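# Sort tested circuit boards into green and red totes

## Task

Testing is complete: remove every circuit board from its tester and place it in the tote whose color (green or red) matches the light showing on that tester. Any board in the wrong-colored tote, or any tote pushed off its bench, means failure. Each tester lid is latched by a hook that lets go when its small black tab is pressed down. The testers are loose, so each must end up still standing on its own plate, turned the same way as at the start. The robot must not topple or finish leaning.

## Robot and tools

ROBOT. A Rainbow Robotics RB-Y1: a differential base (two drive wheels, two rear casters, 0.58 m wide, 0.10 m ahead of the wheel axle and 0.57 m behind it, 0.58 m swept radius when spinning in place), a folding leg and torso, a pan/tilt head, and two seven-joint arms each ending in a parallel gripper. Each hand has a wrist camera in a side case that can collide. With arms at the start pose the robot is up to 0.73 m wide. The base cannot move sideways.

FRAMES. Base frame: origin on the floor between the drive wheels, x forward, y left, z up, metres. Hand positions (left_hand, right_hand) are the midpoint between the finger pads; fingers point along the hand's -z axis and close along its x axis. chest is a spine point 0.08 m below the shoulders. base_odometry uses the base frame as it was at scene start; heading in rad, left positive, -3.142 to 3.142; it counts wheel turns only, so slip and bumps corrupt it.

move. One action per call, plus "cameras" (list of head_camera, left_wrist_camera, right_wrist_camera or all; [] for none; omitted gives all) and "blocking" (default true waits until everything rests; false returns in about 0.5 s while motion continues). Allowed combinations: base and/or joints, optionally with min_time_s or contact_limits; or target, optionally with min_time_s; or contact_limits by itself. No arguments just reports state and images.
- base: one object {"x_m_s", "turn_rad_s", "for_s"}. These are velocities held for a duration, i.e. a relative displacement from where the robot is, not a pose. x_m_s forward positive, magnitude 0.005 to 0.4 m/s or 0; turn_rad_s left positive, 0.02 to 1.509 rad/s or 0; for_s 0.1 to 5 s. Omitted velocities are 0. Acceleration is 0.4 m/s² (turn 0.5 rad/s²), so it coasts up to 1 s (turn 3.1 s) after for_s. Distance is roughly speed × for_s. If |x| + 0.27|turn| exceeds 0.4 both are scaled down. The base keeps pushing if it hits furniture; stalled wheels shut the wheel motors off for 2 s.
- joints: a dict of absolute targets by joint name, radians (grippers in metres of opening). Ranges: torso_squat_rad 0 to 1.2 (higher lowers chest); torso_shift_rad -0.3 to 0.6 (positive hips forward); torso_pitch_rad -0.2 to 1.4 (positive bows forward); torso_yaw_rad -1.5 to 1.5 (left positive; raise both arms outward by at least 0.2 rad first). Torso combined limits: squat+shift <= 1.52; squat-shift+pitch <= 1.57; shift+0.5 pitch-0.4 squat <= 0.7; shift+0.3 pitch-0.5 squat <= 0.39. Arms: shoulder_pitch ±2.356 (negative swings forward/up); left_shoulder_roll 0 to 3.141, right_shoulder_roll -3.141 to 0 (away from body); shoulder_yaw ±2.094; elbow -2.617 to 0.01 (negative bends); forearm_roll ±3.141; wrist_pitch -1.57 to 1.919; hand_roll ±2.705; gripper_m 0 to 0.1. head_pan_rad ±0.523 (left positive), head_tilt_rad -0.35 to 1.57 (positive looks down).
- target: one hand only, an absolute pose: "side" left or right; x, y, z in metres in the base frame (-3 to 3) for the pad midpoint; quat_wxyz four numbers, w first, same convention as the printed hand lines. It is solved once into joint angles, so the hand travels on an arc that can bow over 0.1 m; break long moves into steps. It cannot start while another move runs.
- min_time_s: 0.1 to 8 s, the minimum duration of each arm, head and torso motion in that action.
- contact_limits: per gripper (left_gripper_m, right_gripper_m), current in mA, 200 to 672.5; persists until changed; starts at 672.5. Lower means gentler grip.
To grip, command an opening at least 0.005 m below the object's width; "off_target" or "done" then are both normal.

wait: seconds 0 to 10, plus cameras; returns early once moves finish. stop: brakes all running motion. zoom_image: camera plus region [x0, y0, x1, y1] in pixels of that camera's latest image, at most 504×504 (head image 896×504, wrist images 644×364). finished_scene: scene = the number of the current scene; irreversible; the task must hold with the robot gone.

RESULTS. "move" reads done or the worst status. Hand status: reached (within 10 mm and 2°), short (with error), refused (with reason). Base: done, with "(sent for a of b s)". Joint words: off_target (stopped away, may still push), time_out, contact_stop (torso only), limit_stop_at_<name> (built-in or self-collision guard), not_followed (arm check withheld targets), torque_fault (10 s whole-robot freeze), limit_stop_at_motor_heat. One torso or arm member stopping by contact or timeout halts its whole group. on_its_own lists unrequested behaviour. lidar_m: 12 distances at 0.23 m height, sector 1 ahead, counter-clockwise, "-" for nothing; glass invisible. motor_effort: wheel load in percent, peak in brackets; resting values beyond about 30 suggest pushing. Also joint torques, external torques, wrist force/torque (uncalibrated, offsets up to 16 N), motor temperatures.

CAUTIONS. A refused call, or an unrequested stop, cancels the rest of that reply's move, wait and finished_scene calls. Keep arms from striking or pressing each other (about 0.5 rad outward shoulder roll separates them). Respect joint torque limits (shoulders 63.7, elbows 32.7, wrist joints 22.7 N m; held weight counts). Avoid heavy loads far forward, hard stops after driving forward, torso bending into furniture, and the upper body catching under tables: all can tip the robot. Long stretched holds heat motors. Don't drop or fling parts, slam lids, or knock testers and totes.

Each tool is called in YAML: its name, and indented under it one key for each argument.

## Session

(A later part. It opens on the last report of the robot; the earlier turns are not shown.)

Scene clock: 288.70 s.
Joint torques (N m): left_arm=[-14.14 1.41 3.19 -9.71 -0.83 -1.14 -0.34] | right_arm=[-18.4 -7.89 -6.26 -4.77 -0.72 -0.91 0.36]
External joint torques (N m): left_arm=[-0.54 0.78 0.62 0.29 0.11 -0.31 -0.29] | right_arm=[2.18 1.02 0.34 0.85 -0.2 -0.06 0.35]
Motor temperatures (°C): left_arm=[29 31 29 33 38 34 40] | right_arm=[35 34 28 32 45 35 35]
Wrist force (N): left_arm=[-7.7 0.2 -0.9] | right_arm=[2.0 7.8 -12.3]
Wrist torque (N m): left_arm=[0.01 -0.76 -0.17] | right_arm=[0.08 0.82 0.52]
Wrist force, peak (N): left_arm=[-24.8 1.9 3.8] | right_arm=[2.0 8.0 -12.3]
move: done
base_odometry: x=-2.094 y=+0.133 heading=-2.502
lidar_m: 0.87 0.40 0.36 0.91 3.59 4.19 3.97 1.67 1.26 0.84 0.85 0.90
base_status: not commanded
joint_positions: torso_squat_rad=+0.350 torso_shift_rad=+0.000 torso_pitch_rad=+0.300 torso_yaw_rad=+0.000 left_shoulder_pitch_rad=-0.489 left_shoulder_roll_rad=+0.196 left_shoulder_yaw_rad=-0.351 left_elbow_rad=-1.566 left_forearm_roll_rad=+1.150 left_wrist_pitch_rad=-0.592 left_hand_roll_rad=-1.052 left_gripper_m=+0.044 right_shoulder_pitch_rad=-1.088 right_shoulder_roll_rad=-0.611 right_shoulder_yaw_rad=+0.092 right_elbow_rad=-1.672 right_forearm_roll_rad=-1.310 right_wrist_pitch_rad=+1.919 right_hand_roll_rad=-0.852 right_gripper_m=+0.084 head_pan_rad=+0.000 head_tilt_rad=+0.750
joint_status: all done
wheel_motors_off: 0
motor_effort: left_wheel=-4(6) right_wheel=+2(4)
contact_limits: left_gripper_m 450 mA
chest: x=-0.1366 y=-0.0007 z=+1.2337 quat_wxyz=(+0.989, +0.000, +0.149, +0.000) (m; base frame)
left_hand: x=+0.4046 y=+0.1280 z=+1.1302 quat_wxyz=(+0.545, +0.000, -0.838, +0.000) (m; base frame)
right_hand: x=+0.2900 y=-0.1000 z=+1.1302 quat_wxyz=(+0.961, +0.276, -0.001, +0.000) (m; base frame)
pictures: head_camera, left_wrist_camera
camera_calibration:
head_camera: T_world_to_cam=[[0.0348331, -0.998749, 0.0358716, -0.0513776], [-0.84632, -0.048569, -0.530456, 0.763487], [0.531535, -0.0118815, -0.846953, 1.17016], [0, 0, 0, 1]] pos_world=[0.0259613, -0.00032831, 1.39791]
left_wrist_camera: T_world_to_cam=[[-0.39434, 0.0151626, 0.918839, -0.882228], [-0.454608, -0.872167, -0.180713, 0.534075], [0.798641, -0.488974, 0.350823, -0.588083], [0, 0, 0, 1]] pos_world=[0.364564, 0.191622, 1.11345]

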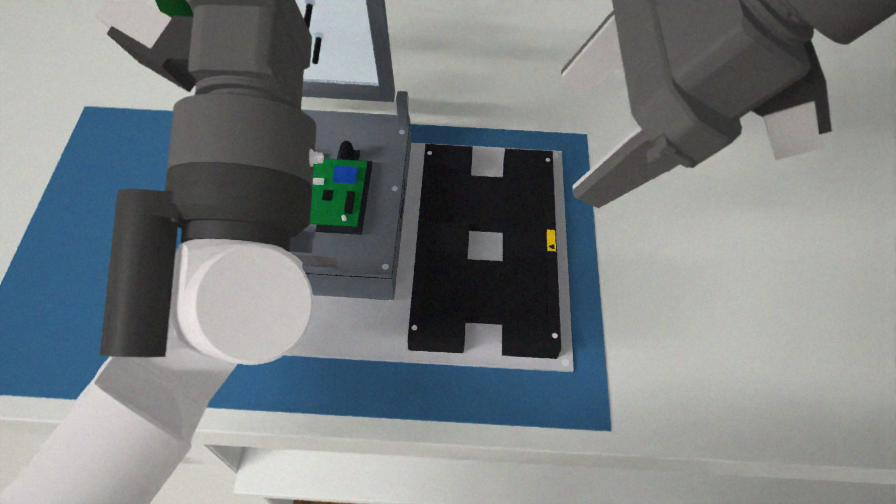

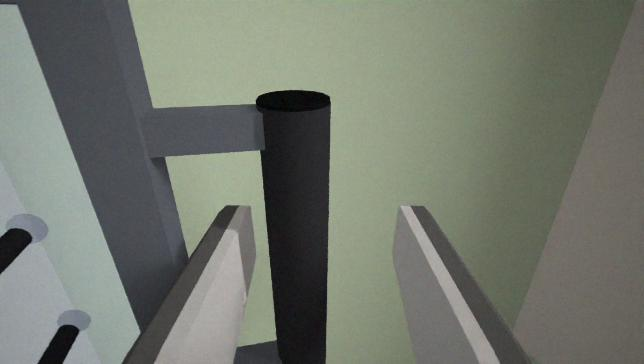

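Lid stays. Withdraw, and bring the right hand over.

move:
  target: {"side":"left","x":0.36,"y":0.128,"z":1.108,"quat_wxyz":[0.5446,0,-0.8387,0]}
  cameras: []

move:
  target: {"side":"left","x":0.30,"y":0.16,"z":1.09,"quat_wxyz":[0.6428,0,-0.766,0]}
  cameras: []

move:
  target: {"side":"left","x":0.21,"y":0.26,"z":1.08,"quat_wxyz":[0.7373,0,-0.6756,0]}
  cameras: ["head_camera"]

move:
  target: {"side":"right","x":0.345,"y":0.0,"z":1.07,"quat_wxyz":[0.9613,0.2756,0,0]}
  cameras: []

move:
  target: {"side":"right","x":0.357,"y":0.06,"z":1.005,"quat_wxyz":[0.9613,0.2756,0,0]}
  cameras: ["head_camera","right_wrist_camera"]

Scene clock: 296.30 s.
Joint torques (N m): left_arm=[-10.93 1.3 2.03 -9.55 -0.67 -1.03 0.2] | right_arm=[-18.63 -7.56 -5.99 -4.92 -0.66 -0.92 0.31]
External joint torques (N m): left_arm=[0.1 1.35 -0.31 0.42 0.33 -0.15 0.25] | right_arm=[1.94 1.35 0.61 0.7 -0.14 -0.08 0.31]
Motor temperatures (°C): left_arm=[29 31 29 33 38 34 40] | right_arm=[35 34 28 32 45 35 35]
Wrist force (N): left_arm=[-7.6 0.1 -0.8] | right_arm=[2.1 7.6 -12.2]
Wrist torque (N m): left_arm=[0.01 -0.72 -0.16] | right_arm=[0.10 0.84 0.50]
Wrist force, peak (N): left_arm=[-9.0 0.4 0.4] | right_arm=[2.2 8.0 -12.3]
move: done
base_odometry: x=-2.094 y=+0.133 heading=-2.502
lidar_m: 0.87 0.41 0.36 0.90 3.58 4.20 3.98 1.67 1.26 0.83 0.84 0.90
base_status: not commanded
joint_positions: torso_squat_rad=+0.350 torso_shift_rad=+0.000 torso_pitch_rad=+0.300 torso_yaw_rad=+0.000 left_shoulder_pitch_rad=-0.348 left_shoulder_roll_rad=+0.216 left_shoulder_yaw_rad=-0.426 left_elbow_rad=-1.654 left_forearm_roll_rad=+1.085 left_wrist_pitch_rad=-0.663 left_hand_roll_rad=-1.017 left_gripper_m=+0.044 right_shoulder_pitch_rad=-1.088 right_shoulder_roll_rad=-0.611 right_shoulder_yaw_rad=+0.092 right_elbow_rad=-1.672 right_forearm_roll_rad=-1.310 right_wrist_pitch_rad=+1.919 right_hand_roll_rad=-0.852 right_gripper_m=+0.084 head_pan_rad=+0.000 head_tilt_rad=+0.750
joint_status: all done
wheel_motors_off: 0
motor_effort: left_wheel=-3(5) right_wheel=+3(5)
contact_limits: left_gripper_m 450 mA
chest: x=-0.1366 y=-0.0007 z=+1.2337 quat_wxyz=(+0.989, +0.000, +0.149, +0.000) (m; base frame)
left_hand: x=+0.3601 y=+0.1279 z=+1.1080 quat_wxyz=(+0.545, +0.000, -0.839, +0.000) (m; base frame)
left_hand_status: reached (checked arc, planned for 0.4 s): 0 mm and 0.0 deg off.
right_hand: x=+0.2900 y=-0.1000 z=+1.1302 quat_wxyz=(+0.961, +0.276, -0.001, +0.000) (m; base frame)
pictures: none
No camera images: "cameras" was empty.

Scene clock: 297.40 s.
Joint torques (N m): left_arm=[-5.37 -1.81 1.1 -9.71 -0.69 -0.24 0.37] | right_arm=[-18.27 -7.71 -6.23 -4.87 -0.77 -1.01 0.36]
External joint torques (N m): left_arm=[0.37 -0.96 0.65 0.84 0.06 -0.12 0.43] | right_arm=[2.31 1.2 0.37 0.75 -0.25 -0.16 0.36]
Motor temperatures (°C): left_arm=[29 31 29 33 38 34 40] | right_arm=[35 34 28 32 45 35 35]
Wrist force (N): left_arm=[-8.3 0.3 -1.9] | right_arm=[2.3 7.9 -12.0]
Wrist torque (N m): left_arm=[-0.04 -0.79 -0.12] | right_arm=[0.07 0.85 0.51]
Wrist force, peak (N): left_arm=[-9.1 0.1 -1.4] | right_arm=[2.2 7.8 -12.3]
move: done
base_odometry: x=-2.094 y=+0.133 heading=-2.502
lidar_m: 0.87 0.40 0.36 0.90 3.58 4.20 3.97 1.67 1.26 0.82 0.84 0.90
base_status: not commanded
joint_positions: torso_squat_rad=+0.350 torso_shift_rad=+0.000 torso_pitch_rad=+0.300 torso_yaw_rad=+0.000 left_shoulder_pitch_rad=+0.020 left_shoulder_roll_rad=+0.117 left_shoulder_yaw_rad=-0.310 left_elbow_rad=-2.062 left_forearm_roll_rad=+1.452 left_wrist_pitch_rad=-0.321 left_hand_roll_rad=-1.493 left_gripper_m=+0.044 right_shoulder_pitch_rad=-1.088 right_shoulder_roll_rad=-0.611 right_shoulder_yaw_rad=+0.092 right_elbow_rad=-1.672 right_forearm_roll_rad=-1.310 right_wrist_pitch_rad=+1.919 right_hand_roll_rad=-0.852 right_gripper_m=+0.084 head_pan_rad=+0.000 head_tilt_rad=+0.750
joint_status: all done
wheel_motors_off: 0
motor_effort: left_wheel=-3(5) right_wheel=+2(5)
contact_limits: left_gripper_m 450 mA
chest: x=-0.1366 y=-0.0007 z=+1.2337 quat_wxyz=(+0.989, +0.000, +0.149, +0.000) (m; base frame)
left_hand: x=+0.2998 y=+0.1599 z=+1.0903 quat_wxyz=(+0.639, -0.001, -0.770, +0.000) (m; base frame)
left_hand_status: reached (checked arc, planned for 0.7 s): 0 mm and 0.6 deg off.
right_hand: x=+0.2899 y=-0.1000 z=+1.1302 quat_wxyz=(+0.961, +0.276, -0.001, +0.000) (m; base frame)
pictures: none
No camera images: "cameras" was empty.

Scene clock: 298.57 s.
Joint torques (N m): left_arm=[-0.19 4.96 4.47 -9.02 -0.89 0.3 0.37] | right_arm=[-18.34 -7.87 -6.09 -4.65 -0.71 -0.92 0.38]
External joint torques (N m): left_arm=[-0.43 0.16 0.47 0.76 0.13 -0.16 0.42] | right_arm=[2.23 1.05 0.51 0.96 -0.19 -0.08 0.37]
Motor temperatures (°C): left_arm=[29 31 29 33 38 34 40] | right_arm=[35 34 28 32 45 35 35]
Wrist force (N): left_arm=[-8.4 -0.2 -4.1] | right_arm=[2.0 7.9 -12.1]
Wrist torque (N m): left_arm=[0.00 -0.79 -0.15] | right_arm=[0.07 0.81 0.51]
Wrist force, peak (N): left_arm=[-8.6 -0.1 -4.2] | right_arm=[2.1 8.0 -12.3]
move: done
base_odometry: x=-2.094 y=+0.133 heading=-2.502
lidar_m: 0.87 0.40 0.36 0.92 3.58 4.19 3.97 1.66 1.26 0.83 0.85 0.90
base_status: not commanded
joint_positions: torso_squat_rad=+0.350 torso_shift_rad=+0.000 torso_pitch_rad=+0.300 torso_yaw_rad=+0.000 left_shoulder_pitch_rad=+0.408 left_shoulder_roll_rad=+0.593 left_shoulder_yaw_rad=-0.213 left_elbow_rad=-2.474 left_forearm_roll_rad=+2.177 left_wrist_pitch_rad=-0.476 left_hand_roll_rad=-1.812 left_gripper_m=+0.044 right_shoulder_pitch_rad=-1.088 right_shoulder_roll_rad=-0.611 right_shoulder_yaw_rad=+0.092 right_elbow_rad=-1.672 right_forearm_roll_rad=-1.310 right_wrist_pitch_rad=+1.919 right_hand_roll_rad=-0.852 right_gripper_m=+0.084 head_pan_rad=+0.000 head_tilt_rad=+0.750
joint_status: all done
wheel_motors_off: 0
motor_effort: left_wheel=-3(4) right_wheel=+2(5)
contact_limits: left_gripper_m 450 mA
chest: x=-0.1366 y=-0.0007 z=+1.2337 quat_wxyz=(+0.989, +0.000, +0.149, +0.000) (m; base frame)
left_hand: x=+0.2100 y=+0.2599 z=+1.0799 quat_wxyz=(+0.737, +0.000, -0.676, +0.000) (m; base frame)
left_hand_status: reached (checked arc, planned for 0.8 s): 0 mm and 0.0 deg off.
right_hand: x=+0.2899 y=-0.1000 z=+1.1302 quat_wxyz=(+0.961, +0.276, -0.001, +0.000) (m; base frame)
pictures: head_camera
camera_calibration:
head_camera: T_world_to_cam=[[0.0348391, -0.998751, 0.0358078, -0.0513225], [-0.84625, -0.0485417, -0.530571, 0.763573], [0.531646, -0.0118177, -0.846884, 1.17014], [0, 0, 0, 1]] pos_world=[0.0258599, -0.0003649, 1.39794]

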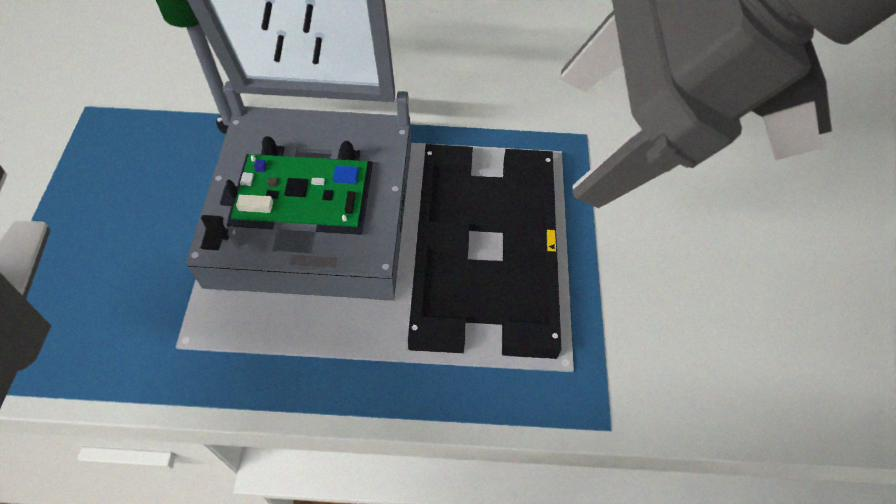

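Scene clock: 300.07 s.
Joint torques (N m): left_arm=[-0.02 4.96 4.58 -9.05 -0.81 0.42 0.33] | right_arm=[-22.15 -6.67 -5.35 -5.88 -0.75 -0.48 -0.08]
External joint torques (N m): left_arm=[-0.26 0.16 0.58 0.73 0.22 -0.04 0.38] | right_arm=[1.82 -0.24 0.57 1.63 -0.12 0.25 -0.08]
Motor temperatures (°C): left_arm=[29 31 29 33 38 34 40] | right_arm=[35 34 28 32 45 35 35]
Wrist force (N): left_arm=[-7.9 -0.1 -3.7] | right_arm=[2.4 8.0 -12.0]
Wrist torque (N m): left_arm=[-0.01 -0.75 -0.16] | right_arm=[0.08 0.87 0.51]
Wrist force, peak (N): left_arm=[-8.6 0.0 -4.0] | right_arm=[2.4 8.8 -13.2]
move: done
base_odometry: x=-2.094 y=+0.133 heading=-2.502
lidar_m: 0.87 0.41 0.36 0.91 3.59 4.20 3.98 1.67 1.26 0.83 0.85 0.89
base_status: not commanded
joint_positions: torso_squat_rad=+0.350 torso_shift_rad=+0.000 torso_pitch_rad=+0.300 torso_yaw_rad=+0.000 left_shoulder_pitch_rad=+0.408 left_shoulder_roll_rad=+0.593 left_shoulder_yaw_rad=-0.213 left_elbow_rad=-2.474 left_forearm_roll_rad=+2.177 left_wrist_pitch_rad=-0.476 left_hand_roll_rad=-1.812 left_gripper_m=+0.044 right_shoulder_pitch_rad=-1.262 right_shoulder_roll_rad=-0.376 right_shoulder_yaw_rad=+0.276 right_elbow_rad=-1.231 right_forearm_roll_rad=-1.097 right_wrist_pitch_rad=+1.670 right_hand_roll_rad=-0.703 right_gripper_m=+0.084 head_pan_rad=+0.000 head_tilt_rad=+0.750
joint_status: all done
wheel_motors_off: 0
motor_effort: left_wheel=-3(5) right_wheel=+4(5)
contact_limits: left_gripper_m 450 mA
chest: x=-0.1366 y=-0.0007 z=+1.2337 quat_wxyz=(+0.989, +0.000, +0.149, +0.000) (m; base frame)
left_hand: x=+0.2100 y=+0.2599 z=+1.0799 quat_wxyz=(+0.737, +0.000, -0.676, +0.000) (m; base frame)
right_hand: x=+0.3449 y=+0.0001 z=+1.0703 quat_wxyz=(+0.961, +0.276, -0.001, +0.000) (m; base frame)
right_hand_status: reached (checked arc, planned for 0.8 s): 0 mm and 0.1 deg off.
pictures: none
No camera images: "cameras" was empty.

Scene clock: 301.60 s.
Joint torques (N m): left_arm=[0.06 5.07 4.84 -8.97 -0.79 0.42 0.42] | right_arm=[-23.39 -4.7 -4.13 -6.82 -0.71 -0.5 0.04]
External joint torques (N m): left_arm=[-0.18 0.27 0.84 0.81 0.24 -0.04 0.47] | right_arm=[1.31 0.17 0.53 1.51 -0.03 0.13 0.04]
Motor temperatures (°C): left_arm=[29 31 29 33 38 34 40] | right_arm=[35 34 28 32 45 35 35]
Wrist force (N): left_arm=[-8.3 0.0 -4.0] | right_arm=[1.9 7.9 -12.3]
Wrist torque (N m): left_arm=[-0.01 -0.78 -0.17] | right_arm=[0.09 0.80 0.50]
Wrist force, peak (N): left_arm=[-8.6 0.1 -4.2] | right_arm=[1.9 8.4 -13.2]
move: done
base_odometry: x=-2.094 y=+0.133 heading=-2.502
lidar_m: 0.86 0.40 0.37 0.91 3.59 4.20 3.98 1.67 1.26 0.83 0.84 0.90
base_status: not commanded
joint_positions: torso_squat_rad=+0.350 torso_shift_rad=+0.000 torso_pitch_rad=+0.300 torso_yaw_rad=+0.000 left_shoulder_pitch_rad=+0.408 left_shoulder_roll_rad=+0.593 left_shoulder_yaw_rad=-0.213 left_elbow_rad=-2.474 left_forearm_roll_rad=+2.177 left_wrist_pitch_rad=-0.476 left_hand_roll_rad=-1.812 left_gripper_m=+0.044 right_shoulder_pitch_rad=-1.326 right_shoulder_roll_rad=-0.205 right_shoulder_yaw_rad=+0.346 right_elbow_rad=-0.900 right_forearm_roll_rad=-1.006 right_wrist_pitch_rad=+1.442 right_hand_roll_rad=-0.582 right_gripper_m=+0.084 head_pan_rad=+0.000 head_tilt_rad=+0.750
joint_status: all done
wheel_motors_off: 0
motor_effort: left_wheel=-4(5) right_wheel=+4(5)
contact_limits: left_gripper_m 450 mA
chest: x=-0.1366 y=-0.0007 z=+1.2337 quat_wxyz=(+0.989, +0.000, +0.149, +0.000) (m; base frame)
left_hand: x=+0.2100 y=+0.2599 z=+1.0799 quat_wxyz=(+0.737, +0.000, -0.676, +0.000) (m; base frame)
right_hand: x=+0.3563 y=+0.0599 z=+1.0053 quat_wxyz=(+0.961, +0.276, -0.003, -0.001) (m; base frame)
right_hand_status: reached (checked arc, planned for 0.7 s): 1 mm and 0.3 deg off.
pictures: head_camera, right_wrist_camera
camera_calibration:
head_camera: T_world_to_cam=[[0.034854, -0.998752, 0.0357651, -0.0512954], [-0.846246, -0.0485318, -0.530578, 0.763588], [0.531652, -0.0117733, -0.846881, 1.17013], [0, 0, 0, 1]] pos_world=[0.025867, -0.000396816, 1.39794]
right_wrist_camera: T_world_to_cam=[[-0.999537, 0.0293383, -0.00804191, 0.364924], [0.00852545, 0.523922, 0.851723, -0.857434], [0.0292014, 0.851261, -0.52393, 0.536986], [0, 0, 0, 1]] pos_world=[0.356384, -0.0185926, 1.01457]

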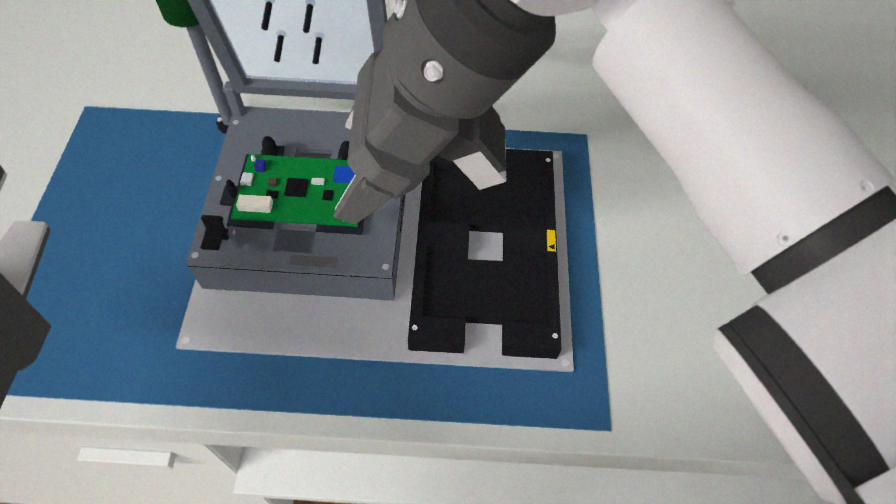

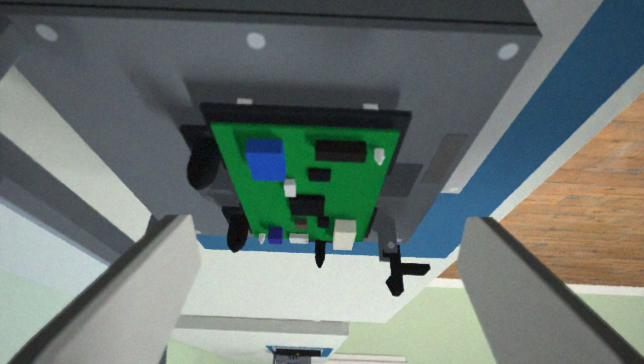

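move:
  target: {"side":"right","x":0.362,"y":0.098,"z":0.980,"quat_wxyz":[0.9613,0.2756,0,0]}
  cameras: ["right_wrist_camera","head_camera"]

zoom_image:
  camera: "head_camera"
  region: [200, 100, 440, 280]

Scene clock: 318.00 s.
Joint torques (N m): left_arm=[0.23 4.99 4.47 -9.03 -0.74 0.5 0.36] | right_arm=[-21.73 -3.19 -1.98 -6.61 -0.94 -0.34 0.06]
External joint torques (N m): left_arm=[-0.01 0.19 0.47 0.75 0.28 0.04 0.42] | right_arm=[3.53 1.77 1.16 1.77 -0.24 0.19 0.05]
Motor temperatures (°C): left_arm=[29 31 29 33 38 34 40] | right_arm=[35 34 28 32 45 35 35]
Wrist force (N): left_arm=[-8.4 -0.1 -4.1] | right_arm=[2.1 8.1 -12.0]
Wrist torque (N m): left_arm=[-0.01 -0.78 -0.15] | right_arm=[0.05 0.83 0.52]
Wrist force, peak (N): left_arm=[-9.1 0.9 -3.7] | right_arm=[-4.1 0.4 46.7]
move: done
base_odometry: x=-2.094 y=+0.133 heading=-2.502
lidar_m: 0.87 0.41 0.37 0.91 3.59 4.20 3.97 1.66 1.26 0.83 0.84 0.90
base_status: not commanded
joint_positions: torso_squat_rad=+0.350 torso_shift_rad=+0.000 torso_pitch_rad=+0.300 torso_yaw_rad=+0.000 left_shoulder_pitch_rad=+0.408 left_shoulder_roll_rad=+0.593 left_shoulder_yaw_rad=-0.213 left_elbow_rad=-2.474 left_forearm_roll_rad=+2.177 left_wrist_pitch_rad=-0.476 left_hand_roll_rad=-1.812 left_gripper_m=+0.044 right_shoulder_pitch_rad=-1.466 right_shoulder_roll_rad=-0.079 right_shoulder_yaw_rad=+0.341 right_elbow_rad=-0.542 right_forearm_roll_rad=-1.001 right_wrist_pitch_rad=+1.280 right_hand_roll_rad=-0.460 right_gripper_m=+0.084 head_pan_rad=+0.000 head_tilt_rad=+0.750
joint_status: all done
wheel_motors_off: 0
motor_effort: left_wheel=-1(12) right_wheel=+2(12)
contact_limits: left_gripper_m 450 mA
chest: x=-0.1366 y=-0.0008 z=+1.2337 quat_wxyz=(+0.989, +0.000, +0.149, +0.000) (m; base frame)
left_hand: x=+0.2100 y=+0.2599 z=+1.0799 quat_wxyz=(+0.737, +0.000, -0.676, +0.000) (m; base frame)
right_hand: x=+0.3617 y=+0.0979 z=+0.9806 quat_wxyz=(+0.961, +0.276, -0.004, -0.001) (m; base frame)
right_hand_status: reached (checked arc, planned for 0.7 s): 1 mm and 0.5 deg off.
pictures: head_camera, right_wrist_camera
camera_calibration:
head_camera: T_world_to_cam=[[0.0348019, -0.998754, 0.035769, -0.0513132], [-0.846218, -0.0484904, -0.530625, 0.763634], [0.531698, -0.0118016, -0.846852, 1.17012], [0, 0, 0, 1]] pos_world=[0.0258361, -0.000411139, 1.39796]
right_wrist_camera: T_world_to_cam=[[-0.999481, 0.0305375, -0.0102886, 0.371034], [0.00721635, 0.523284, 0.852128, -0.856219], [0.0314058, 0.851611, -0.523233, 0.490057], [0, 0, 0, 1]] pos_world=[0.361629, 0.0193781, 0.989839]

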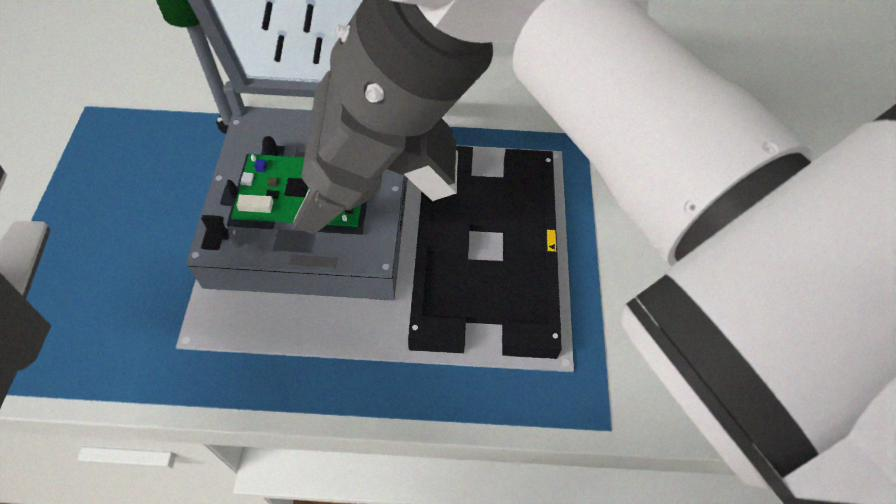

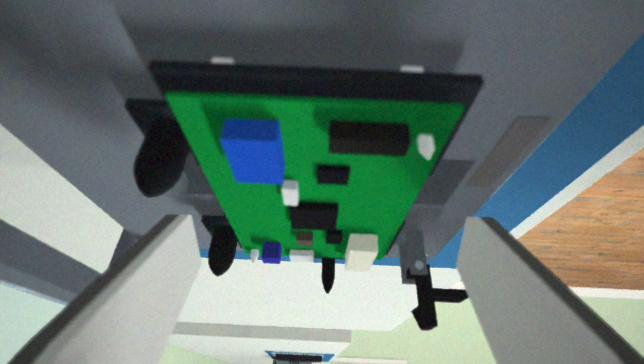

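Scaled by 2.100 from the camera's 896x504 image, which has a finer 1280x720 frame.

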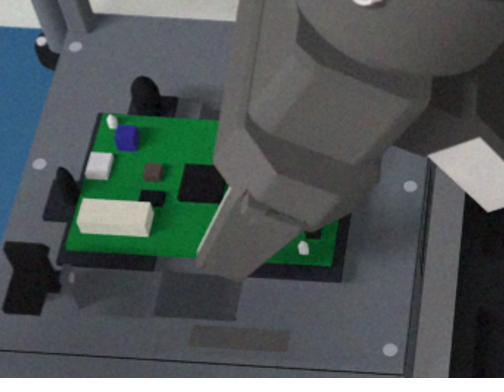

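move:
  target: {"side":"right","x":0.365,"y":0.101,"z":0.972,"quat_wxyz":[0.9613,0.2756,0,0]}
  cameras: []

move:
  target: {"side":"right","x":0.365,"y":0.106,"z":0.964,"quat_wxyz":[0.9613,0.2756,0,0]}
  cameras: ["right_wrist_camera"]

Scene clock: 325.83 s.
Joint torques (N m): left_arm=[0.08 5.07 4.49 -8.99 -0.69 0.5 0.4] | right_arm=[-23.1 -4.41 -3.37 -6.5 -0.74 -0.45 -0.05]
External joint torques (N m): left_arm=[-0.16 0.27 0.48 0.79 0.34 0.04 0.45] | right_arm=[2.35 1.13 -1.02 1.71 -0.01 0 -0.05]
Motor temperatures (°C): left_arm=[29 31 29 33 38 34 40] | right_arm=[36 34 28 32 45 35 35]
Wrist force (N): left_arm=[-8.3 -0.2 -4.0] | right_arm=[1.7 8.0 -12.0]
Wrist torque (N m): left_arm=[0.01 -0.79 -0.16] | right_arm=[0.05 0.78 0.52]
Wrist force, peak (N): left_arm=[-8.6 0.2 -4.0] | right_arm=[2.0 12.1 -10.7]
move: done
base_odometry: x=-2.094 y=+0.133 heading=-2.502
lidar_m: 0.86 0.41 0.36 0.91 3.59 4.20 3.97 1.66 1.25 0.83 0.84 0.90
base_status: not commanded
joint_positions: torso_squat_rad=+0.350 torso_shift_rad=+0.000 torso_pitch_rad=+0.300 torso_yaw_rad=+0.000 left_shoulder_pitch_rad=+0.408 left_shoulder_roll_rad=+0.593 left_shoulder_yaw_rad=-0.213 left_elbow_rad=-2.474 left_forearm_roll_rad=+2.177 left_wrist_pitch_rad=-0.476 left_hand_roll_rad=-1.812 left_gripper_m=+0.044 right_shoulder_pitch_rad=-1.538 right_shoulder_roll_rad=-0.044 right_shoulder_yaw_rad=+0.319 right_elbow_rad=-0.362 right_forearm_roll_rad=-1.022 right_wrist_pitch_rad=+1.216 right_hand_roll_rad=-0.372 right_gripper_m=+0.084 head_pan_rad=+0.000 head_tilt_rad=+0.750
joint_status: all done
wheel_motors_off: 0
motor_effort: left_wheel=-2(4) right_wheel=+2(4)
contact_limits: left_gripper_m 450 mA
chest: x=-0.1367 y=-0.0007 z=+1.2337 quat_wxyz=(+0.989, +0.000, +0.149, +0.000) (m; base frame)
left_hand: x=+0.2100 y=+0.2599 z=+1.0799 quat_wxyz=(+0.737, +0.000, -0.676, +0.000) (m; base frame)
right_hand: x=+0.3645 y=+0.1008 z=+0.9723 quat_wxyz=(+0.961, +0.276, -0.005, -0.001) (m; base frame)
right_hand_status: reached (checked arc, planned for 0.5 s): 1 mm and 0.6 deg off.
pictures: none
No camera images: "cameras" was empty.

Scene clock: 326.87 s.
Joint torques (N m): left_arm=[0.33 4.9 4.36 -9.04 -0.85 0.46 0.35] | right_arm=[-24.02 -4.49 -3.01 -6.73 -0.93 -0.43 0.05]
External joint torques (N m): left_arm=[0.08 0.1 0.36 0.74 0.17 0 0.41] | right_arm=[1.34 1.19 -1.11 1.39 -0.21 0 0.05]
Motor temperatures (°C): left_arm=[29 31 29 33 38 34 40] | right_arm=[36 34 28 32 45 35 35]
Wrist force (N): left_arm=[-8.3 -0.4 -3.9] | right_arm=[1.7 8.0 -12.0]
Wrist torque (N m): left_arm=[0.03 -0.77 -0.17] | right_arm=[0.07 0.75 0.51]
Wrist force, peak (N): left_arm=[-8.5 0.3 -3.9] | right_arm=[2.0 9.0 -11.9]
move: done
base_odometry: x=-2.094 y=+0.133 heading=-2.502
lidar_m: 0.86 0.41 0.35 0.91 3.59 4.20 3.98 1.67 1.26 0.83 0.83 0.90
base_status: not commanded
joint_positions: torso_squat_rad=+0.350 torso_shift_rad=+0.000 torso_pitch_rad=+0.300 torso_yaw_rad=+0.000 left_shoulder_pitch_rad=+0.408 left_shoulder_roll_rad=+0.593 left_shoulder_yaw_rad=-0.213 left_elbow_rad=-2.474 left_forearm_roll_rad=+2.177 left_wrist_pitch_rad=-0.476 left_hand_roll_rad=-1.812 left_gripper_m=+0.044 right_shoulder_pitch_rad=-1.570 right_shoulder_roll_rad=-0.017 right_shoulder_yaw_rad=+0.308 right_elbow_rad=-0.267 right_forearm_roll_rad=-1.031 right_wrist_pitch_rad=+1.158 right_hand_roll_rad=-0.328 right_gripper_m=+0.084 head_pan_rad=+0.000 head_tilt_rad=+0.750
joint_status: all done
wheel_motors_off: 0
motor_effort: left_wheel=-2(3) right_wheel=+3(4)
contact_limits: left_gripper_m 450 mA
chest: x=-0.1366 y=-0.0008 z=+1.2337 quat_wxyz=(+0.989, +0.000, +0.149, +0.000) (m; base frame)
left_hand: x=+0.2100 y=+0.2599 z=+1.0799 quat_wxyz=(+0.737, +0.000, -0.676, +0.000) (m; base frame)
right_hand: x=+0.3646 y=+0.1057 z=+0.9643 quat_wxyz=(+0.961, +0.278, -0.012, -0.003) (m; base frame)
right_hand_status: reached (checked arc, as near as the solve gets, planned for 0.4 s): 1 mm and 1.5 deg off.
pictures: right_wrist_camera
camera_calibration:
right_wrist_camera: T_world_to_cam=[[-0.998919, 0.0392849, -0.0248452, 0.386502], [-0.00076735, 0.520501, 0.853861, -0.844874], [0.0464758, 0.852957, -0.519908, 0.465926], [0, 0, 0, 1]] pos_world=[0.363782, 0.0271591, 0.973246]

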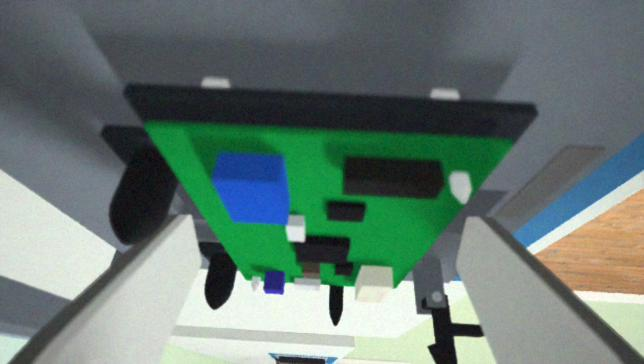

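move:
  target: {"side":"right","x":0.365,"y":0.108,"z":0.955,"quat_wxyz":[0.9613,0.2756,0,0]}
  cameras: ["right_wrist_camera"]

Scene clock: 334.60 s.
Joint torques (N m): left_arm=[0.28 4.97 4.55 -8.99 -0.78 0.49 0.42] | right_arm=[-22.99 -4.46 -2 -7.13 -0.8 -0.42 0.13]
External joint torques (N m): left_arm=[0.03 0.18 0.55 0.79 0.25 0.03 0.47] | right_arm=[2.21 0.93 -0.14 1.01 -0.1 0.04 0.13]
Motor temperatures (°C): left_arm=[29 31 29 33 38 34 40] | right_arm=[36 34 28 32 45 35 35]
Wrist force (N): left_arm=[-8.5 -0.2 -4.0] | right_arm=[1.7 7.8 -12.2]
Wrist torque (N m): left_arm=[0.02 -0.78 -0.16] | right_arm=[0.09 0.78 0.51]
Wrist force, peak (N): left_arm=[-8.5 0.0 -3.9] | right_arm=[1.3 8.0 -13.3]
move: short
base_odometry: x=-2.094 y=+0.133 heading=-2.502
lidar_m: 0.86 0.40 0.36 0.91 3.59 4.19 3.97 1.67 1.27 0.82 0.84 0.90
base_status: not commanded
joint_positions: torso_squat_rad=+0.350 torso_shift_rad=+0.000 torso_pitch_rad=+0.300 torso_yaw_rad=+0.000 left_shoulder_pitch_rad=+0.408 left_shoulder_roll_rad=+0.593 left_shoulder_yaw_rad=-0.213 left_elbow_rad=-2.474 left_forearm_roll_rad=+2.177 left_wrist_pitch_rad=-0.476 left_hand_roll_rad=-1.812 left_gripper_m=+0.044 right_shoulder_pitch_rad=-1.552 right_shoulder_roll_rad=-0.008 right_shoulder_yaw_rad=+0.312 right_elbow_rad=-0.267 right_forearm_roll_rad=-1.025 right_wrist_pitch_rad=+1.123 right_hand_roll_rad=-0.324 right_gripper_m=+0.084 head_pan_rad=+0.000 head_tilt_rad=+0.750
joint_status: all done
wheel_motors_off: 0
motor_effort: left_wheel=-3(3) right_wheel=+2(4)
contact_limits: left_gripper_m 450 mA
chest: x=-0.1366 y=-0.0008 z=+1.2337 quat_wxyz=(+0.989, +0.000, +0.149, +0.000) (m; base frame)
left_hand: x=+0.2100 y=+0.2599 z=+1.0799 quat_wxyz=(+0.737, +0.000, -0.676, +0.000) (m; base frame)
right_hand: x=+0.3646 y=+0.1078 z=+0.9554 quat_wxyz=(+0.960, +0.279, -0.020, -0.006) (m; base frame)
right_hand_status: short (checked arc, as near as the solve gets, planned for 0.2 s): 1 mm and 2.4 deg off. The place is met; only the turn is off.
pictures: right_wrist_camera
camera_calibration:
right_wrist_camera: T_world_to_cam=[[-0.998122, 0.0478697, -0.0382133, 0.397702], [-0.0079152, 0.51784, 0.855441, -0.837002], [0.0607381, 0.854137, -0.516489, 0.450972], [0, 0, 0, 1]] pos_world=[0.362939, 0.0292038, 0.964125]

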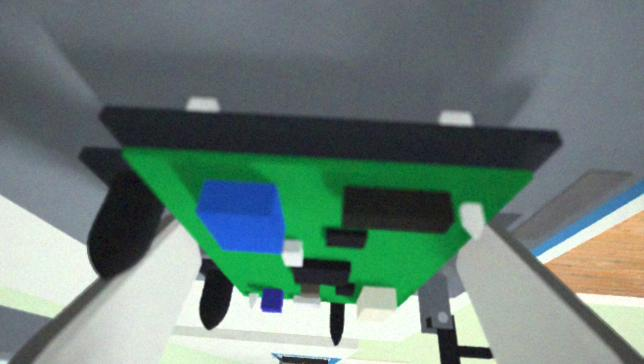

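Good—no contact. Close.

move:
  joints: {"right_gripper_m":0.071}
  contact_limits: {"right_gripper_m":400}
  cameras: ["right_wrist_camera"]

Scene clock: 339.07 s.
Joint torques (N m): left_arm=[0.13 4.91 4.43 -8.95 -0.78 0.5 0.41] | right_arm=[-21.75 -3.82 -1.8 -6.15 -0.65 1.23 0.31]
External joint torques (N m): left_arm=[-0.11 0.11 0.43 0.84 0.25 0.04 0.47] | right_arm=[3.46 1.58 0.06 1.99 0.05 1.69 0.31]
Motor temperatures (°C): left_arm=[29 31 29 33 38 34 40] | right_arm=[36 33 28 32 45 35 35]
Wrist force (N): left_arm=[-8.2 -0.1 -3.9] | right_arm=[7.7 10.5 -10.3]
Wrist torque (N m): left_arm=[0.00 -0.78 -0.15] | right_arm=[0.07 0.63 -0.12]
Wrist force, peak (N): left_arm=[-8.5 0.1 -4.1] | right_arm=[9.4 10.4 -13.7]
move: done
base_odometry: x=-2.094 y=+0.133 heading=-2.502
lidar_m: 0.87 0.40 0.36 0.91 3.59 4.20 3.97 1.66 1.27 0.82 0.84 0.89
base_status: not commanded
joint_positions: torso_squat_rad=+0.350 torso_shift_rad=+0.000 torso_pitch_rad=+0.300 torso_yaw_rad=+0.000 left_shoulder_pitch_rad=+0.408 left_shoulder_roll_rad=+0.593 left_shoulder_yaw_rad=-0.213 left_elbow_rad=-2.474 left_forearm_roll_rad=+2.177 left_wrist_pitch_rad=-0.476 left_hand_roll_rad=-1.812 left_gripper_m=+0.044 right_shoulder_pitch_rad=-1.552 right_shoulder_roll_rad=-0.008 right_shoulder_yaw_rad=+0.312 right_elbow_rad=-0.267 right_forearm_roll_rad=-1.025 right_wrist_pitch_rad=+1.123 right_hand_roll_rad=-0.324 right_gripper_m=+0.072 head_pan_rad=+0.000 head_tilt_rad=+0.750
joint_status: all done
wheel_motors_off: 0
motor_effort: left_wheel=-2(4) right_wheel=+3(5)
contact_limits: left_gripper_m 450 mA; right_gripper_m 400 mA
chest: x=-0.1366 y=-0.0008 z=+1.2337 quat_wxyz=(+0.989, +0.000, +0.149, +0.000) (m; base frame)
left_hand: x=+0.2100 y=+0.2599 z=+1.0799 quat_wxyz=(+0.737, +0.000, -0.676, +0.000) (m; base frame)
right_hand: x=+0.3648 y=+0.1078 z=+0.9557 quat_wxyz=(+0.960, +0.279, -0.020, -0.006) (m; base frame)
pictures: right_wrist_camera
camera_calibration:
right_wrist_camera: T_world_to_cam=[[-0.998083, 0.0480487, -0.0390142, 0.39869], [-0.00852415, 0.517628, 0.855563, -0.83712], [0.0613035, 0.854256, -0.516226, 0.450559], [0, 0, 0, 1]] pos_world=[0.363169, 0.029268, 0.964354]

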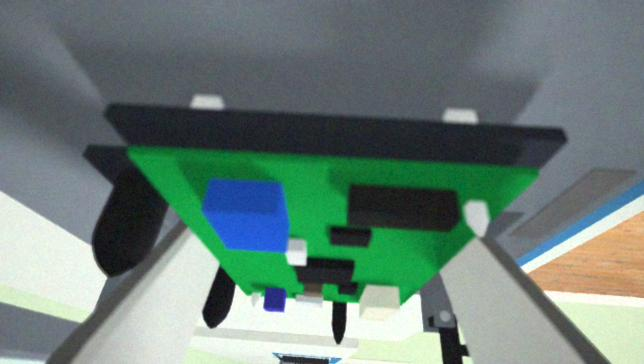

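move:
  target: {"side":"right","x":0.367,"y":0.108,"z":0.955,"quat_wxyz":[0.9613,0.2756,0,0]}
  cameras: ["right_wrist_camera"]

Scene clock: 373.60 s.
Joint torques (N m): left_arm=[0.24 5.04 4.33 -8.94 -0.75 0.49 0.37] | right_arm=[-22.44 -5.53 -2.1 -6.92 0.31 -3.29 0.52]
External joint torques (N m): left_arm=[0 0.24 0.32 0.84 0.28 0.03 0.43] | right_arm=[2.77 -0.13 -0.24 1.23 1 -2.91 0.52]
Motor temperatures (°C): left_arm=[29 31 29 33 38 34 40] | right_arm=[36 33 28 32 45 35 35]
Wrist force (N): left_arm=[-8.4 0.1 -3.9] | right_arm=[-8.5 8.7 -5.0]
Wrist torque (N m): left_arm=[-0.03 -0.79 -0.16] | right_arm=[0.01 1.09 -0.23]
Wrist force, peak (N): left_arm=[-8.7 0.0 -3.9] | right_arm=[8.6 10.2 -12.9]
move: short
base_odometry: x=-2.094 y=+0.133 heading=-2.502
lidar_m: 0.86 0.41 0.36 0.90 3.58 4.19 3.97 1.67 1.26 0.82 0.84 0.89
base_status: not commanded
joint_positions: torso_squat_rad=+0.350 torso_shift_rad=+0.000 torso_pitch_rad=+0.300 torso_yaw_rad=+0.000 left_shoulder_pitch_rad=+0.408 left_shoulder_roll_rad=+0.593 left_shoulder_yaw_rad=-0.213 left_elbow_rad=-2.474 left_forearm_roll_rad=+2.177 left_wrist_pitch_rad=-0.476 left_hand_roll_rad=-1.812 left_gripper_m=+0.044 right_shoulder_pitch_rad=-1.552 right_shoulder_roll_rad=-0.008 right_shoulder_yaw_rad=+0.312 right_elbow_rad=-0.267 right_forearm_roll_rad=-1.024 right_wrist_pitch_rad=+1.115 right_hand_roll_rad=-0.324 right_gripper_m=+0.072 head_pan_rad=+0.000 head_tilt_rad=+0.750
joint_status: all done
wheel_motors_off: 0
motor_effort: left_wheel=+0(3) right_wheel=+4(6)
contact_limits: left_gripper_m 450 mA; right_gripper_m 400 mA
chest: x=-0.1368 y=-0.0008 z=+1.2337 quat_wxyz=(+0.989, +0.000, +0.149, +0.000) (m; base frame)
left_hand: x=+0.2098 y=+0.2599 z=+1.0800 quat_wxyz=(+0.737, +0.000, -0.676, +0.000) (m; base frame)
right_hand: x=+0.3661 y=+0.1080 z=+0.9557 quat_wxyz=(+0.960, +0.280, -0.023, -0.007) (m; base frame)
right_hand_status: short (checked arc, as near as the solve gets, planned for 0.1 s): 1 mm and 2.8 deg off. The place is met; only the turn is off.
pictures: right_wrist_camera
camera_calibration:
right_wrist_camera: T_world_to_cam=[[-0.997649, 0.0518307, -0.04484, 0.404993], [-0.0116568, 0.516405, 0.856265, -0.836558], [0.0675365, 0.854775, -0.514586, 0.446463], [0, 0, 0, 1]] pos_world=[0.364137, 0.0293862, 0.964219]

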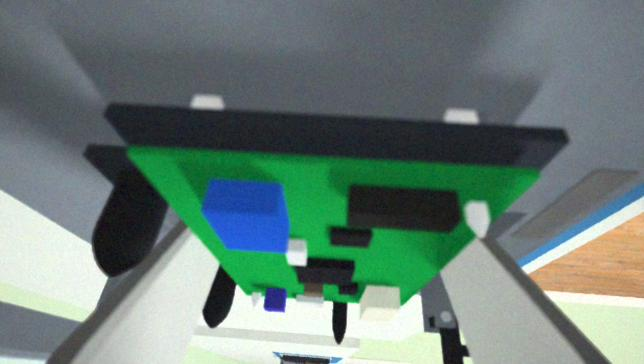

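move:
  target: {"side":"right","x":0.3658,"y":0.108,"z":0.955,"quat_wxyz":[0.9613,0.2756,0,0]}
  cameras: []

move:
  contact_limits: {"right_gripper_m":672.5}
  cameras: []

move:
  joints: {"right_gripper_m":0.067}
  cameras: []

move:
  target: {"side":"right","x":0.365,"y":0.106,"z":0.978,"quat_wxyz":[0.9613,0.2756,0,0]}
  min_time_s: 1.5
  cameras: ["head_camera","right_wrist_camera"]

Scene clock: 380.63 s.
Joint torques (N m): left_arm=[0.26 5.08 4.71 -8.97 -0.79 0.48 0.31] | right_arm=[-22.32 -5.04 -2.02 -6.96 0 -0.27 0.55]
External joint torques (N m): left_arm=[0.01 0.28 0.71 0.81 0.24 0.02 0.37] | right_arm=[2.88 0.35 -0.16 1.19 0.7 0.27 0.55]
Motor temperatures (°C): left_arm=[29 31 29 33 38 34 40] | right_arm=[36 33 28 32 45 35 35]
Wrist force (N): left_arm=[-8.2 -0.1 -3.9] | right_arm=[1.4 10.4 -9.2]
Wrist torque (N m): left_arm=[-0.01 -0.78 -0.14] | right_arm=[0.11 0.51 -0.32]
Wrist force, peak (N): left_arm=[-8.5 0.0 -4.1] | right_arm=[3.3 11.0 -12.4]
move: short
base_odometry: x=-2.094 y=+0.133 heading=-2.502
lidar_m: 0.86 0.40 0.36 0.91 3.58 4.20 3.97 1.67 1.25 0.82 0.84 0.90
base_status: not commanded
joint_positions: torso_squat_rad=+0.350 torso_shift_rad=+0.000 torso_pitch_rad=+0.300 torso_yaw_rad=+0.000 left_shoulder_pitch_rad=+0.408 left_shoulder_roll_rad=+0.593 left_shoulder_yaw_rad=-0.213 left_elbow_rad=-2.474 left_forearm_roll_rad=+2.177 left_wrist_pitch_rad=-0.476 left_hand_roll_rad=-1.812 left_gripper_m=+0.044 right_shoulder_pitch_rad=-1.552 right_shoulder_roll_rad=-0.008 right_shoulder_yaw_rad=+0.312 right_elbow_rad=-0.267 right_forearm_roll_rad=-1.024 right_wrist_pitch_rad=+1.119 right_hand_roll_rad=-0.324 right_gripper_m=+0.072 head_pan_rad=+0.000 head_tilt_rad=+0.750
joint_status: all done
wheel_motors_off: 0
motor_effort: left_wheel=-1(3) right_wheel=+3(5)
contact_limits: left_gripper_m 450 mA; right_gripper_m 400 mA
chest: x=-0.1368 y=-0.0008 z=+1.2337 quat_wxyz=(+0.989, +0.000, +0.149, +0.000) (m; base frame)
left_hand: x=+0.2099 y=+0.2599 z=+1.0800 quat_wxyz=(+0.737, +0.000, -0.676, +0.000) (m; base frame)
right_hand: x=+0.3654 y=+0.1079 z=+0.9555 quat_wxyz=(+0.960, +0.280, -0.022, -0.006) (m; base frame)
right_hand_status: short (checked arc, as near as the solve gets, planned for 0.1 s): 1 mm and 2.6 deg off. The place is met; only the turn is off.
pictures: none
No camera images: "cameras" was empty.

Scene clock: 380.93 s.
Joint torques (N m): left_arm=[0.38 5.09 4.65 -8.93 -0.78 0.48 0.3] | right_arm=[-22.06 -4.96 -1.82 -6.73 0.06 -0.51 0.67]
External joint torques (N m): left_arm=[0.14 0.29 0.65 0.85 0.25 0.02 0.35] | right_arm=[3.15 0.43 0.04 1.42 0.76 -0.05 0.66]
Motor temperatures (°C): left_arm=[29 31 29 33 38 34 40] | right_arm=[36 33 28 32 45 35 35]
Wrist force (N): left_arm=[-8.1 0.1 -3.8] | right_arm=[0.0 10.1 -8.1]
Wrist torque (N m): left_arm=[-0.02 -0.78 -0.16] | right_arm=[0.07 0.55 -0.43]
Wrist force, peak (N): left_arm=[-8.4 0.1 -3.9] | right_arm=[0.8 9.9 -10.6]
base_odometry: x=-2.094 y=+0.133 heading=-2.502
lidar_m: 0.86 0.40 0.37 0.91 3.59 4.20 3.98 1.67 1.26 0.82 0.84 0.90
base_status: not commanded
joint_positions: torso_squat_rad=+0.350 torso_shift_rad=+0.000 torso_pitch_rad=+0.300 torso_yaw_rad=+0.000 left_shoulder_pitch_rad=+0.408 left_shoulder_roll_rad=+0.593 left_shoulder_yaw_rad=-0.213 left_elbow_rad=-2.474 left_forearm_roll_rad=+2.177 left_wrist_pitch_rad=-0.476 left_hand_roll_rad=-1.812 left_gripper_m=+0.044 right_shoulder_pitch_rad=-1.552 right_shoulder_roll_rad=-0.008 right_shoulder_yaw_rad=+0.312 right_elbow_rad=-0.267 right_forearm_roll_rad=-1.024 right_wrist_pitch_rad=+1.119 right_hand_roll_rad=-0.324 right_gripper_m=+0.072 head_pan_rad=+0.000 head_tilt_rad=+0.750
joint_status: not commanded
wheel_motors_off: 0
motor_effort: left_wheel=-1(2) right_wheel=+4(5)
contact_limits: left_gripper_m 450 mA; right_gripper_m 672.5 mA
chest: x=-0.1368 y=-0.0008 z=+1.2337 quat_wxyz=(+0.989, +0.000, +0.149, +0.000) (m; base frame)
left_hand: x=+0.2099 y=+0.2599 z=+1.0800 quat_wxyz=(+0.737, +0.000, -0.676, +0.000) (m; base frame)
right_hand: x=+0.3654 y=+0.1079 z=+0.9555 quat_wxyz=(+0.960, +0.280, -0.022, -0.006) (m; base frame)
pictures: none
No camera images: "cameras" was empty.

Scene clock: 381.40 s.
Joint torques (N m): left_arm=[0.34 4.96 4.6 -8.96 -0.82 0.4 0.38] | right_arm=[-22.22 -4.97 -1.89 -6.82 0.02 -0.56 0.75]
External joint torques (N m): left_arm=[0.1 0.16 0.6 0.82 0.21 -0.06 0.43] | right_arm=[2.99 0.42 -0.03 1.33 0.72 -0.09 0.74]
Motor temperatures (°C): left_arm=[29 31 29 33 38 34 40] | right_arm=[36 33 28 32 45 35 35]
Wrist force (N): left_arm=[-8.1 -0.2 -3.7] | right_arm=[-0.4 10.2 -7.7]
Wrist torque (N m): left_arm=[0.00 -0.75 -0.16] | right_arm=[0.06 0.59 -0.60]
Wrist force, peak (N): left_arm=[-8.7 0.2 -3.7] | right_arm=[0.4 11.0 -8.1]
move: off_target
base_odometry: x=-2.094 y=+0.133 heading=-2.502
lidar_m: 0.86 0.41 0.37 0.90 3.58 4.20 3.97 1.67 1.26 0.82 0.84 0.90
base_status: not commanded
joint_positions: torso_squat_rad=+0.350 torso_shift_rad=+0.000 torso_pitch_rad=+0.300 torso_yaw_rad=+0.000 left_shoulder_pitch_rad=+0.408 left_shoulder_roll_rad=+0.593 left_shoulder_yaw_rad=-0.213 left_elbow_rad=-2.474 left_forearm_roll_rad=+2.177 left_wrist_pitch_rad=-0.476 left_hand_roll_rad=-1.812 left_gripper_m=+0.044 right_shoulder_pitch_rad=-1.552 right_shoulder_roll_rad=-0.008 right_shoulder_yaw_rad=+0.312 right_elbow_rad=-0.267 right_forearm_roll_rad=-1.024 right_wrist_pitch_rad=+1.119 right_hand_roll_rad=-0.324 right_gripper_m=+0.071 head_pan_rad=+0.000 head_tilt_rad=+0.750
joint_status: right_gripper_m off_target (ended at +0.071, target +0.067)
wheel_motors_off: 0
motor_effort: left_wheel=-2(2) right_wheel=+4(6)
contact_limits: left_gripper_m 450 mA; right_gripper_m 672.5 mA
chest: x=-0.1368 y=-0.0008 z=+1.2337 quat_wxyz=(+0.989, +0.000, +0.149, +0.000) (m; base frame)
left_hand: x=+0.2099 y=+0.2599 z=+1.0800 quat_wxyz=(+0.737, +0.000, -0.676, +0.000) (m; base frame)
right_hand: x=+0.3654 y=+0.1079 z=+0.9555 quat_wxyz=(+0.960, +0.280, -0.022, -0.006) (m; base frame)
pictures: none
No camera images: "cameras" was empty.

Scene clock: 383.23 s.
Joint torques (N m): left_arm=[0.2 5.1 4.56 -9.01 -0.81 0.44 0.37] | right_arm=[-24.15 -10.44 -2.48 -5.29 -0.39 2.87 -0.23]
External joint torques (N m): left_arm=[-0.05 0.31 0.56 0.77 0.21 -0.01 0.42] | right_arm=[1.4 -4.42 -0.53 2.83 0.34 3.29 -0.24]
Motor temperatures (°C): left_arm=[29 31 29 33 38 34 40] | right_arm=[36 33 28 32 45 35 35]
Wrist force (N): left_arm=[-8.1 -0.1 -4.1] | right_arm=[11.7 15.7 -26.8]
Wrist torque (N m): left_arm=[-0.01 -0.77 -0.16] | right_arm=[0.08 0.56 0.39]
Wrist force, peak (N): left_arm=[-8.7 0.1 -4.1] | right_arm=[11.9 15.1 -27.7]
move: done
base_odometry: x=-2.094 y=+0.133 heading=-2.502
lidar_m: 0.87 0.40 0.37 0.91 3.60 4.20 3.97 1.66 1.26 0.83 0.84 0.90
base_status: not commanded
joint_positions: torso_squat_rad=+0.350 torso_shift_rad=+0.000 torso_pitch_rad=+0.300 torso_yaw_rad=+0.000 left_shoulder_pitch_rad=+0.408 left_shoulder_roll_rad=+0.593 left_shoulder_yaw_rad=-0.213 left_elbow_rad=-2.474 left_forearm_roll_rad=+2.177 left_wrist_pitch_rad=-0.476 left_hand_roll_rad=-1.812 left_gripper_m=+0.044 right_shoulder_pitch_rad=-1.598 right_shoulder_roll_rad=-0.024 right_shoulder_yaw_rad=+0.304 right_elbow_rad=-0.267 right_forearm_roll_rad=-1.037 right_wrist_pitch_rad=+1.197 right_hand_roll_rad=-0.340 right_gripper_m=+0.070 head_pan_rad=+0.000 head_tilt_rad=+0.750
joint_status: all done
wheel_motors_off: 0
motor_effort: left_wheel=-2(4) right_wheel=+2(6)
contact_limits: left_gripper_m 450 mA; right_gripper_m 672.5 mA
chest: x=-0.1364 y=-0.0006 z=+1.2337 quat_wxyz=(+0.989, +0.000, +0.150, +0.000) (m; base frame)
left_hand: x=+0.2101 y=+0.2601 z=+1.0798 quat_wxyz=(+0.737, +0.000, -0.676, +0.000) (m; base frame)
right_hand: x=+0.3646 y=+0.1069 z=+0.9780 quat_wxyz=(+0.961, +0.277, -0.004, -0.001) (m; base frame)
right_hand_status: reached (checked arc, planned for 1.5 s): 1 mm and 0.5 deg off.
pictures: head_camera, right_wrist_camera
camera_calibration:
head_camera: T_world_to_cam=[[0.0350056, -0.998743, 0.0358776, -0.0512956], [-0.846399, -0.0487164, -0.530316, 0.763417], [0.531397, -0.0118028, -0.847041, 1.17017], [0, 0, 0, 1]] pos_world=[0.0261268, -0.000228897, 1.39787]
right_wrist_camera: T_world_to_cam=[[-0.999509, 0.0293465, -0.0110048, 0.374517], [0.00595034, 0.522411, 0.852673, -0.858709], [0.030772, 0.852188, -0.522329, 0.480206], [0, 0, 0, 1]] pos_world=[0.364666, 0.0283826, 0.987145]

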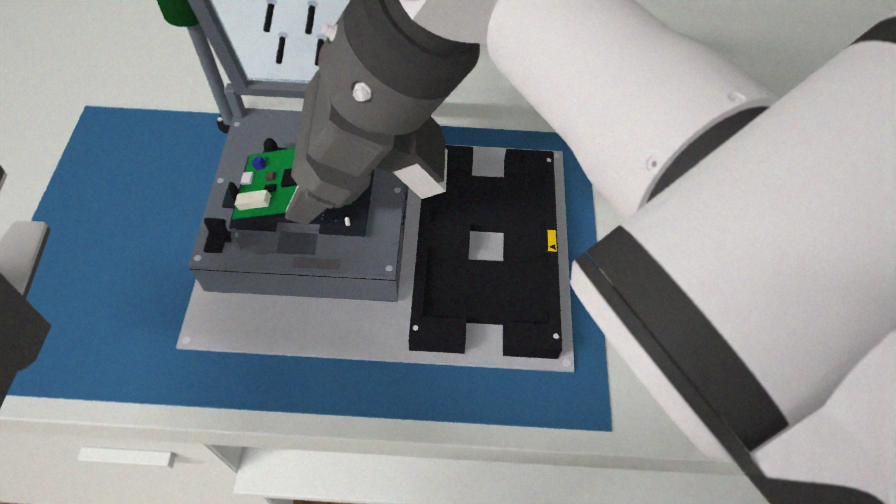

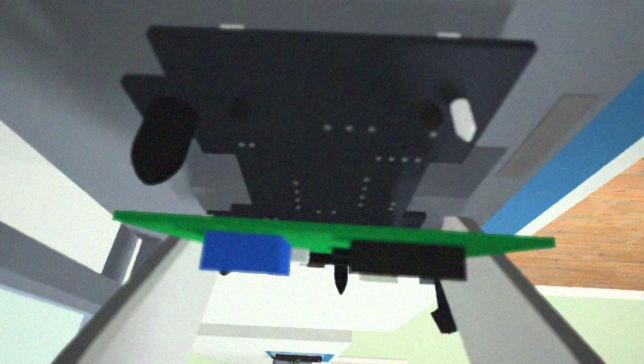

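move:
  target: {"side":"right","x":0.362,"y":0.1,"z":1.0,"quat_wxyz":[0.9613,0.2756,0,0]}
  min_time_s: 1.5
  cameras: ["head_camera","right_wrist_camera"]

Scene clock: 388.97 s.
Joint torques (N m): left_arm=[0.42 4.87 4.59 -8.97 -0.76 0.5 0.4] | right_arm=[-22.26 -5.97 -2.13 -7.85 -0.59 -0.47 -0.2]
External joint torques (N m): left_arm=[0.17 0.08 0.59 0.81 0.27 0.04 0.45] | right_arm=[3.22 -0.67 1.16 0.52 0.13 0.06 -0.2]
Motor temperatures (°C): left_arm=[29 31 29 33 38 34 40] | right_arm=[36 34 28 32 45 35 35]
Wrist force (N): left_arm=[-8.2 -0.1 -3.8] | right_arm=[2.1 7.8 -12.4]
Wrist torque (N m): left_arm=[-0.02 -0.78 -0.16] | right_arm=[0.07 0.82 0.50]
Wrist force, peak (N): left_arm=[-8.7 0.0 -3.9] | right_arm=[8.7 23.6 -26.4]
move: done
base_odometry: x=-2.094 y=+0.133 heading=-2.502
lidar_m: 0.86 0.40 0.36 0.90 3.59 4.20 3.97 1.67 1.26 0.83 0.84 0.90
base_status: not commanded
joint_positions: torso_squat_rad=+0.350 torso_shift_rad=+0.000 torso_pitch_rad=+0.300 torso_yaw_rad=+0.000 left_shoulder_pitch_rad=+0.408 left_shoulder_roll_rad=+0.593 left_shoulder_yaw_rad=-0.213 left_elbow_rad=-2.474 left_forearm_roll_rad=+2.177 left_wrist_pitch_rad=-0.476 left_hand_roll_rad=-1.812 left_gripper_m=+0.044 right_shoulder_pitch_rad=-1.496 right_shoulder_roll_rad=-0.088 right_shoulder_yaw_rad=+0.333 right_elbow_rad=-0.565 right_forearm_roll_rad=-1.007 right_wrist_pitch_rad=+1.331 right_hand_roll_rad=-0.489 right_gripper_m=+0.070 head_pan_rad=+0.000 head_tilt_rad=+0.750
joint_status: all done
wheel_motors_off: 0
motor_effort: left_wheel=-2(4) right_wheel=+2(4)
contact_limits: left_gripper_m 450 mA; right_gripper_m 672.5 mA
chest: x=-0.1366 y=-0.0008 z=+1.2337 quat_wxyz=(+0.989, +0.000, +0.149, +0.000) (m; base frame)
left_hand: x=+0.2100 y=+0.2599 z=+1.0799 quat_wxyz=(+0.737, +0.000, -0.676, +0.000) (m; base frame)
right_hand: x=+0.3618 y=+0.1001 z=+1.0004 quat_wxyz=(+0.961, +0.275, +0.003, +0.001) (m; base frame)
right_hand_status: reached (checked arc, planned for 1.5 s): 1 mm and 0.3 deg off.
pictures: head_camera, right_wrist_camera
camera_calibration:
head_camera: T_world_to_cam=[[0.0347919, -0.998755, 0.0357614, -0.0513144], [-0.846316, -0.0484757, -0.53047, 0.763499], [0.531543, -0.0118094, -0.846949, 1.17016], [0, 0, 0, 1]] pos_world=[0.0259562, -0.000420384, 1.39791]
right_wrist_camera: T_world_to_cam=[[-0.999741, 0.0227294, 0.000638867, 0.361236], [0.0124778, 0.524909, 0.851067, -0.875281], [0.0190089, 0.850855, -0.525057, 0.504964], [0, 0, 0, 1]] pos_world=[0.362466, 0.0215809, 1.00983]

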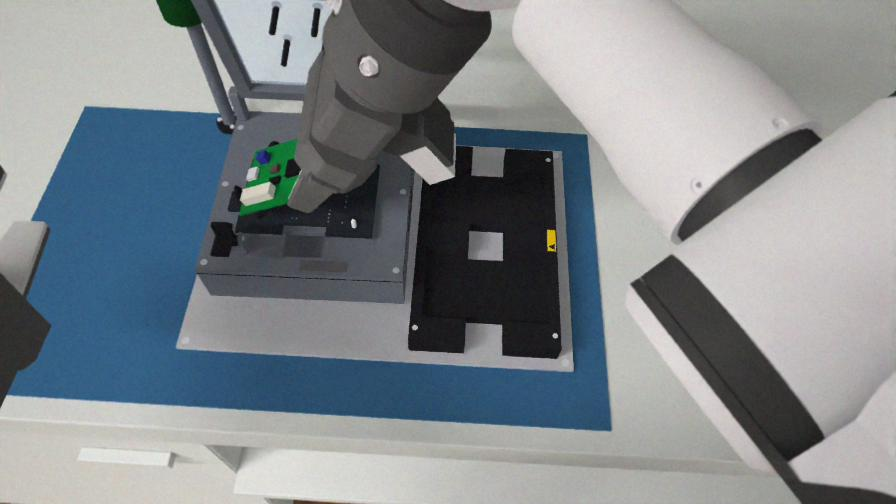

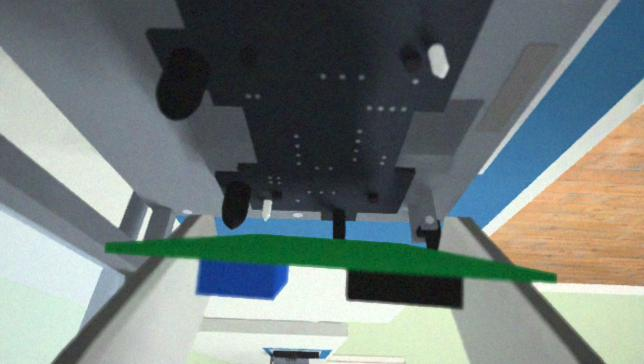

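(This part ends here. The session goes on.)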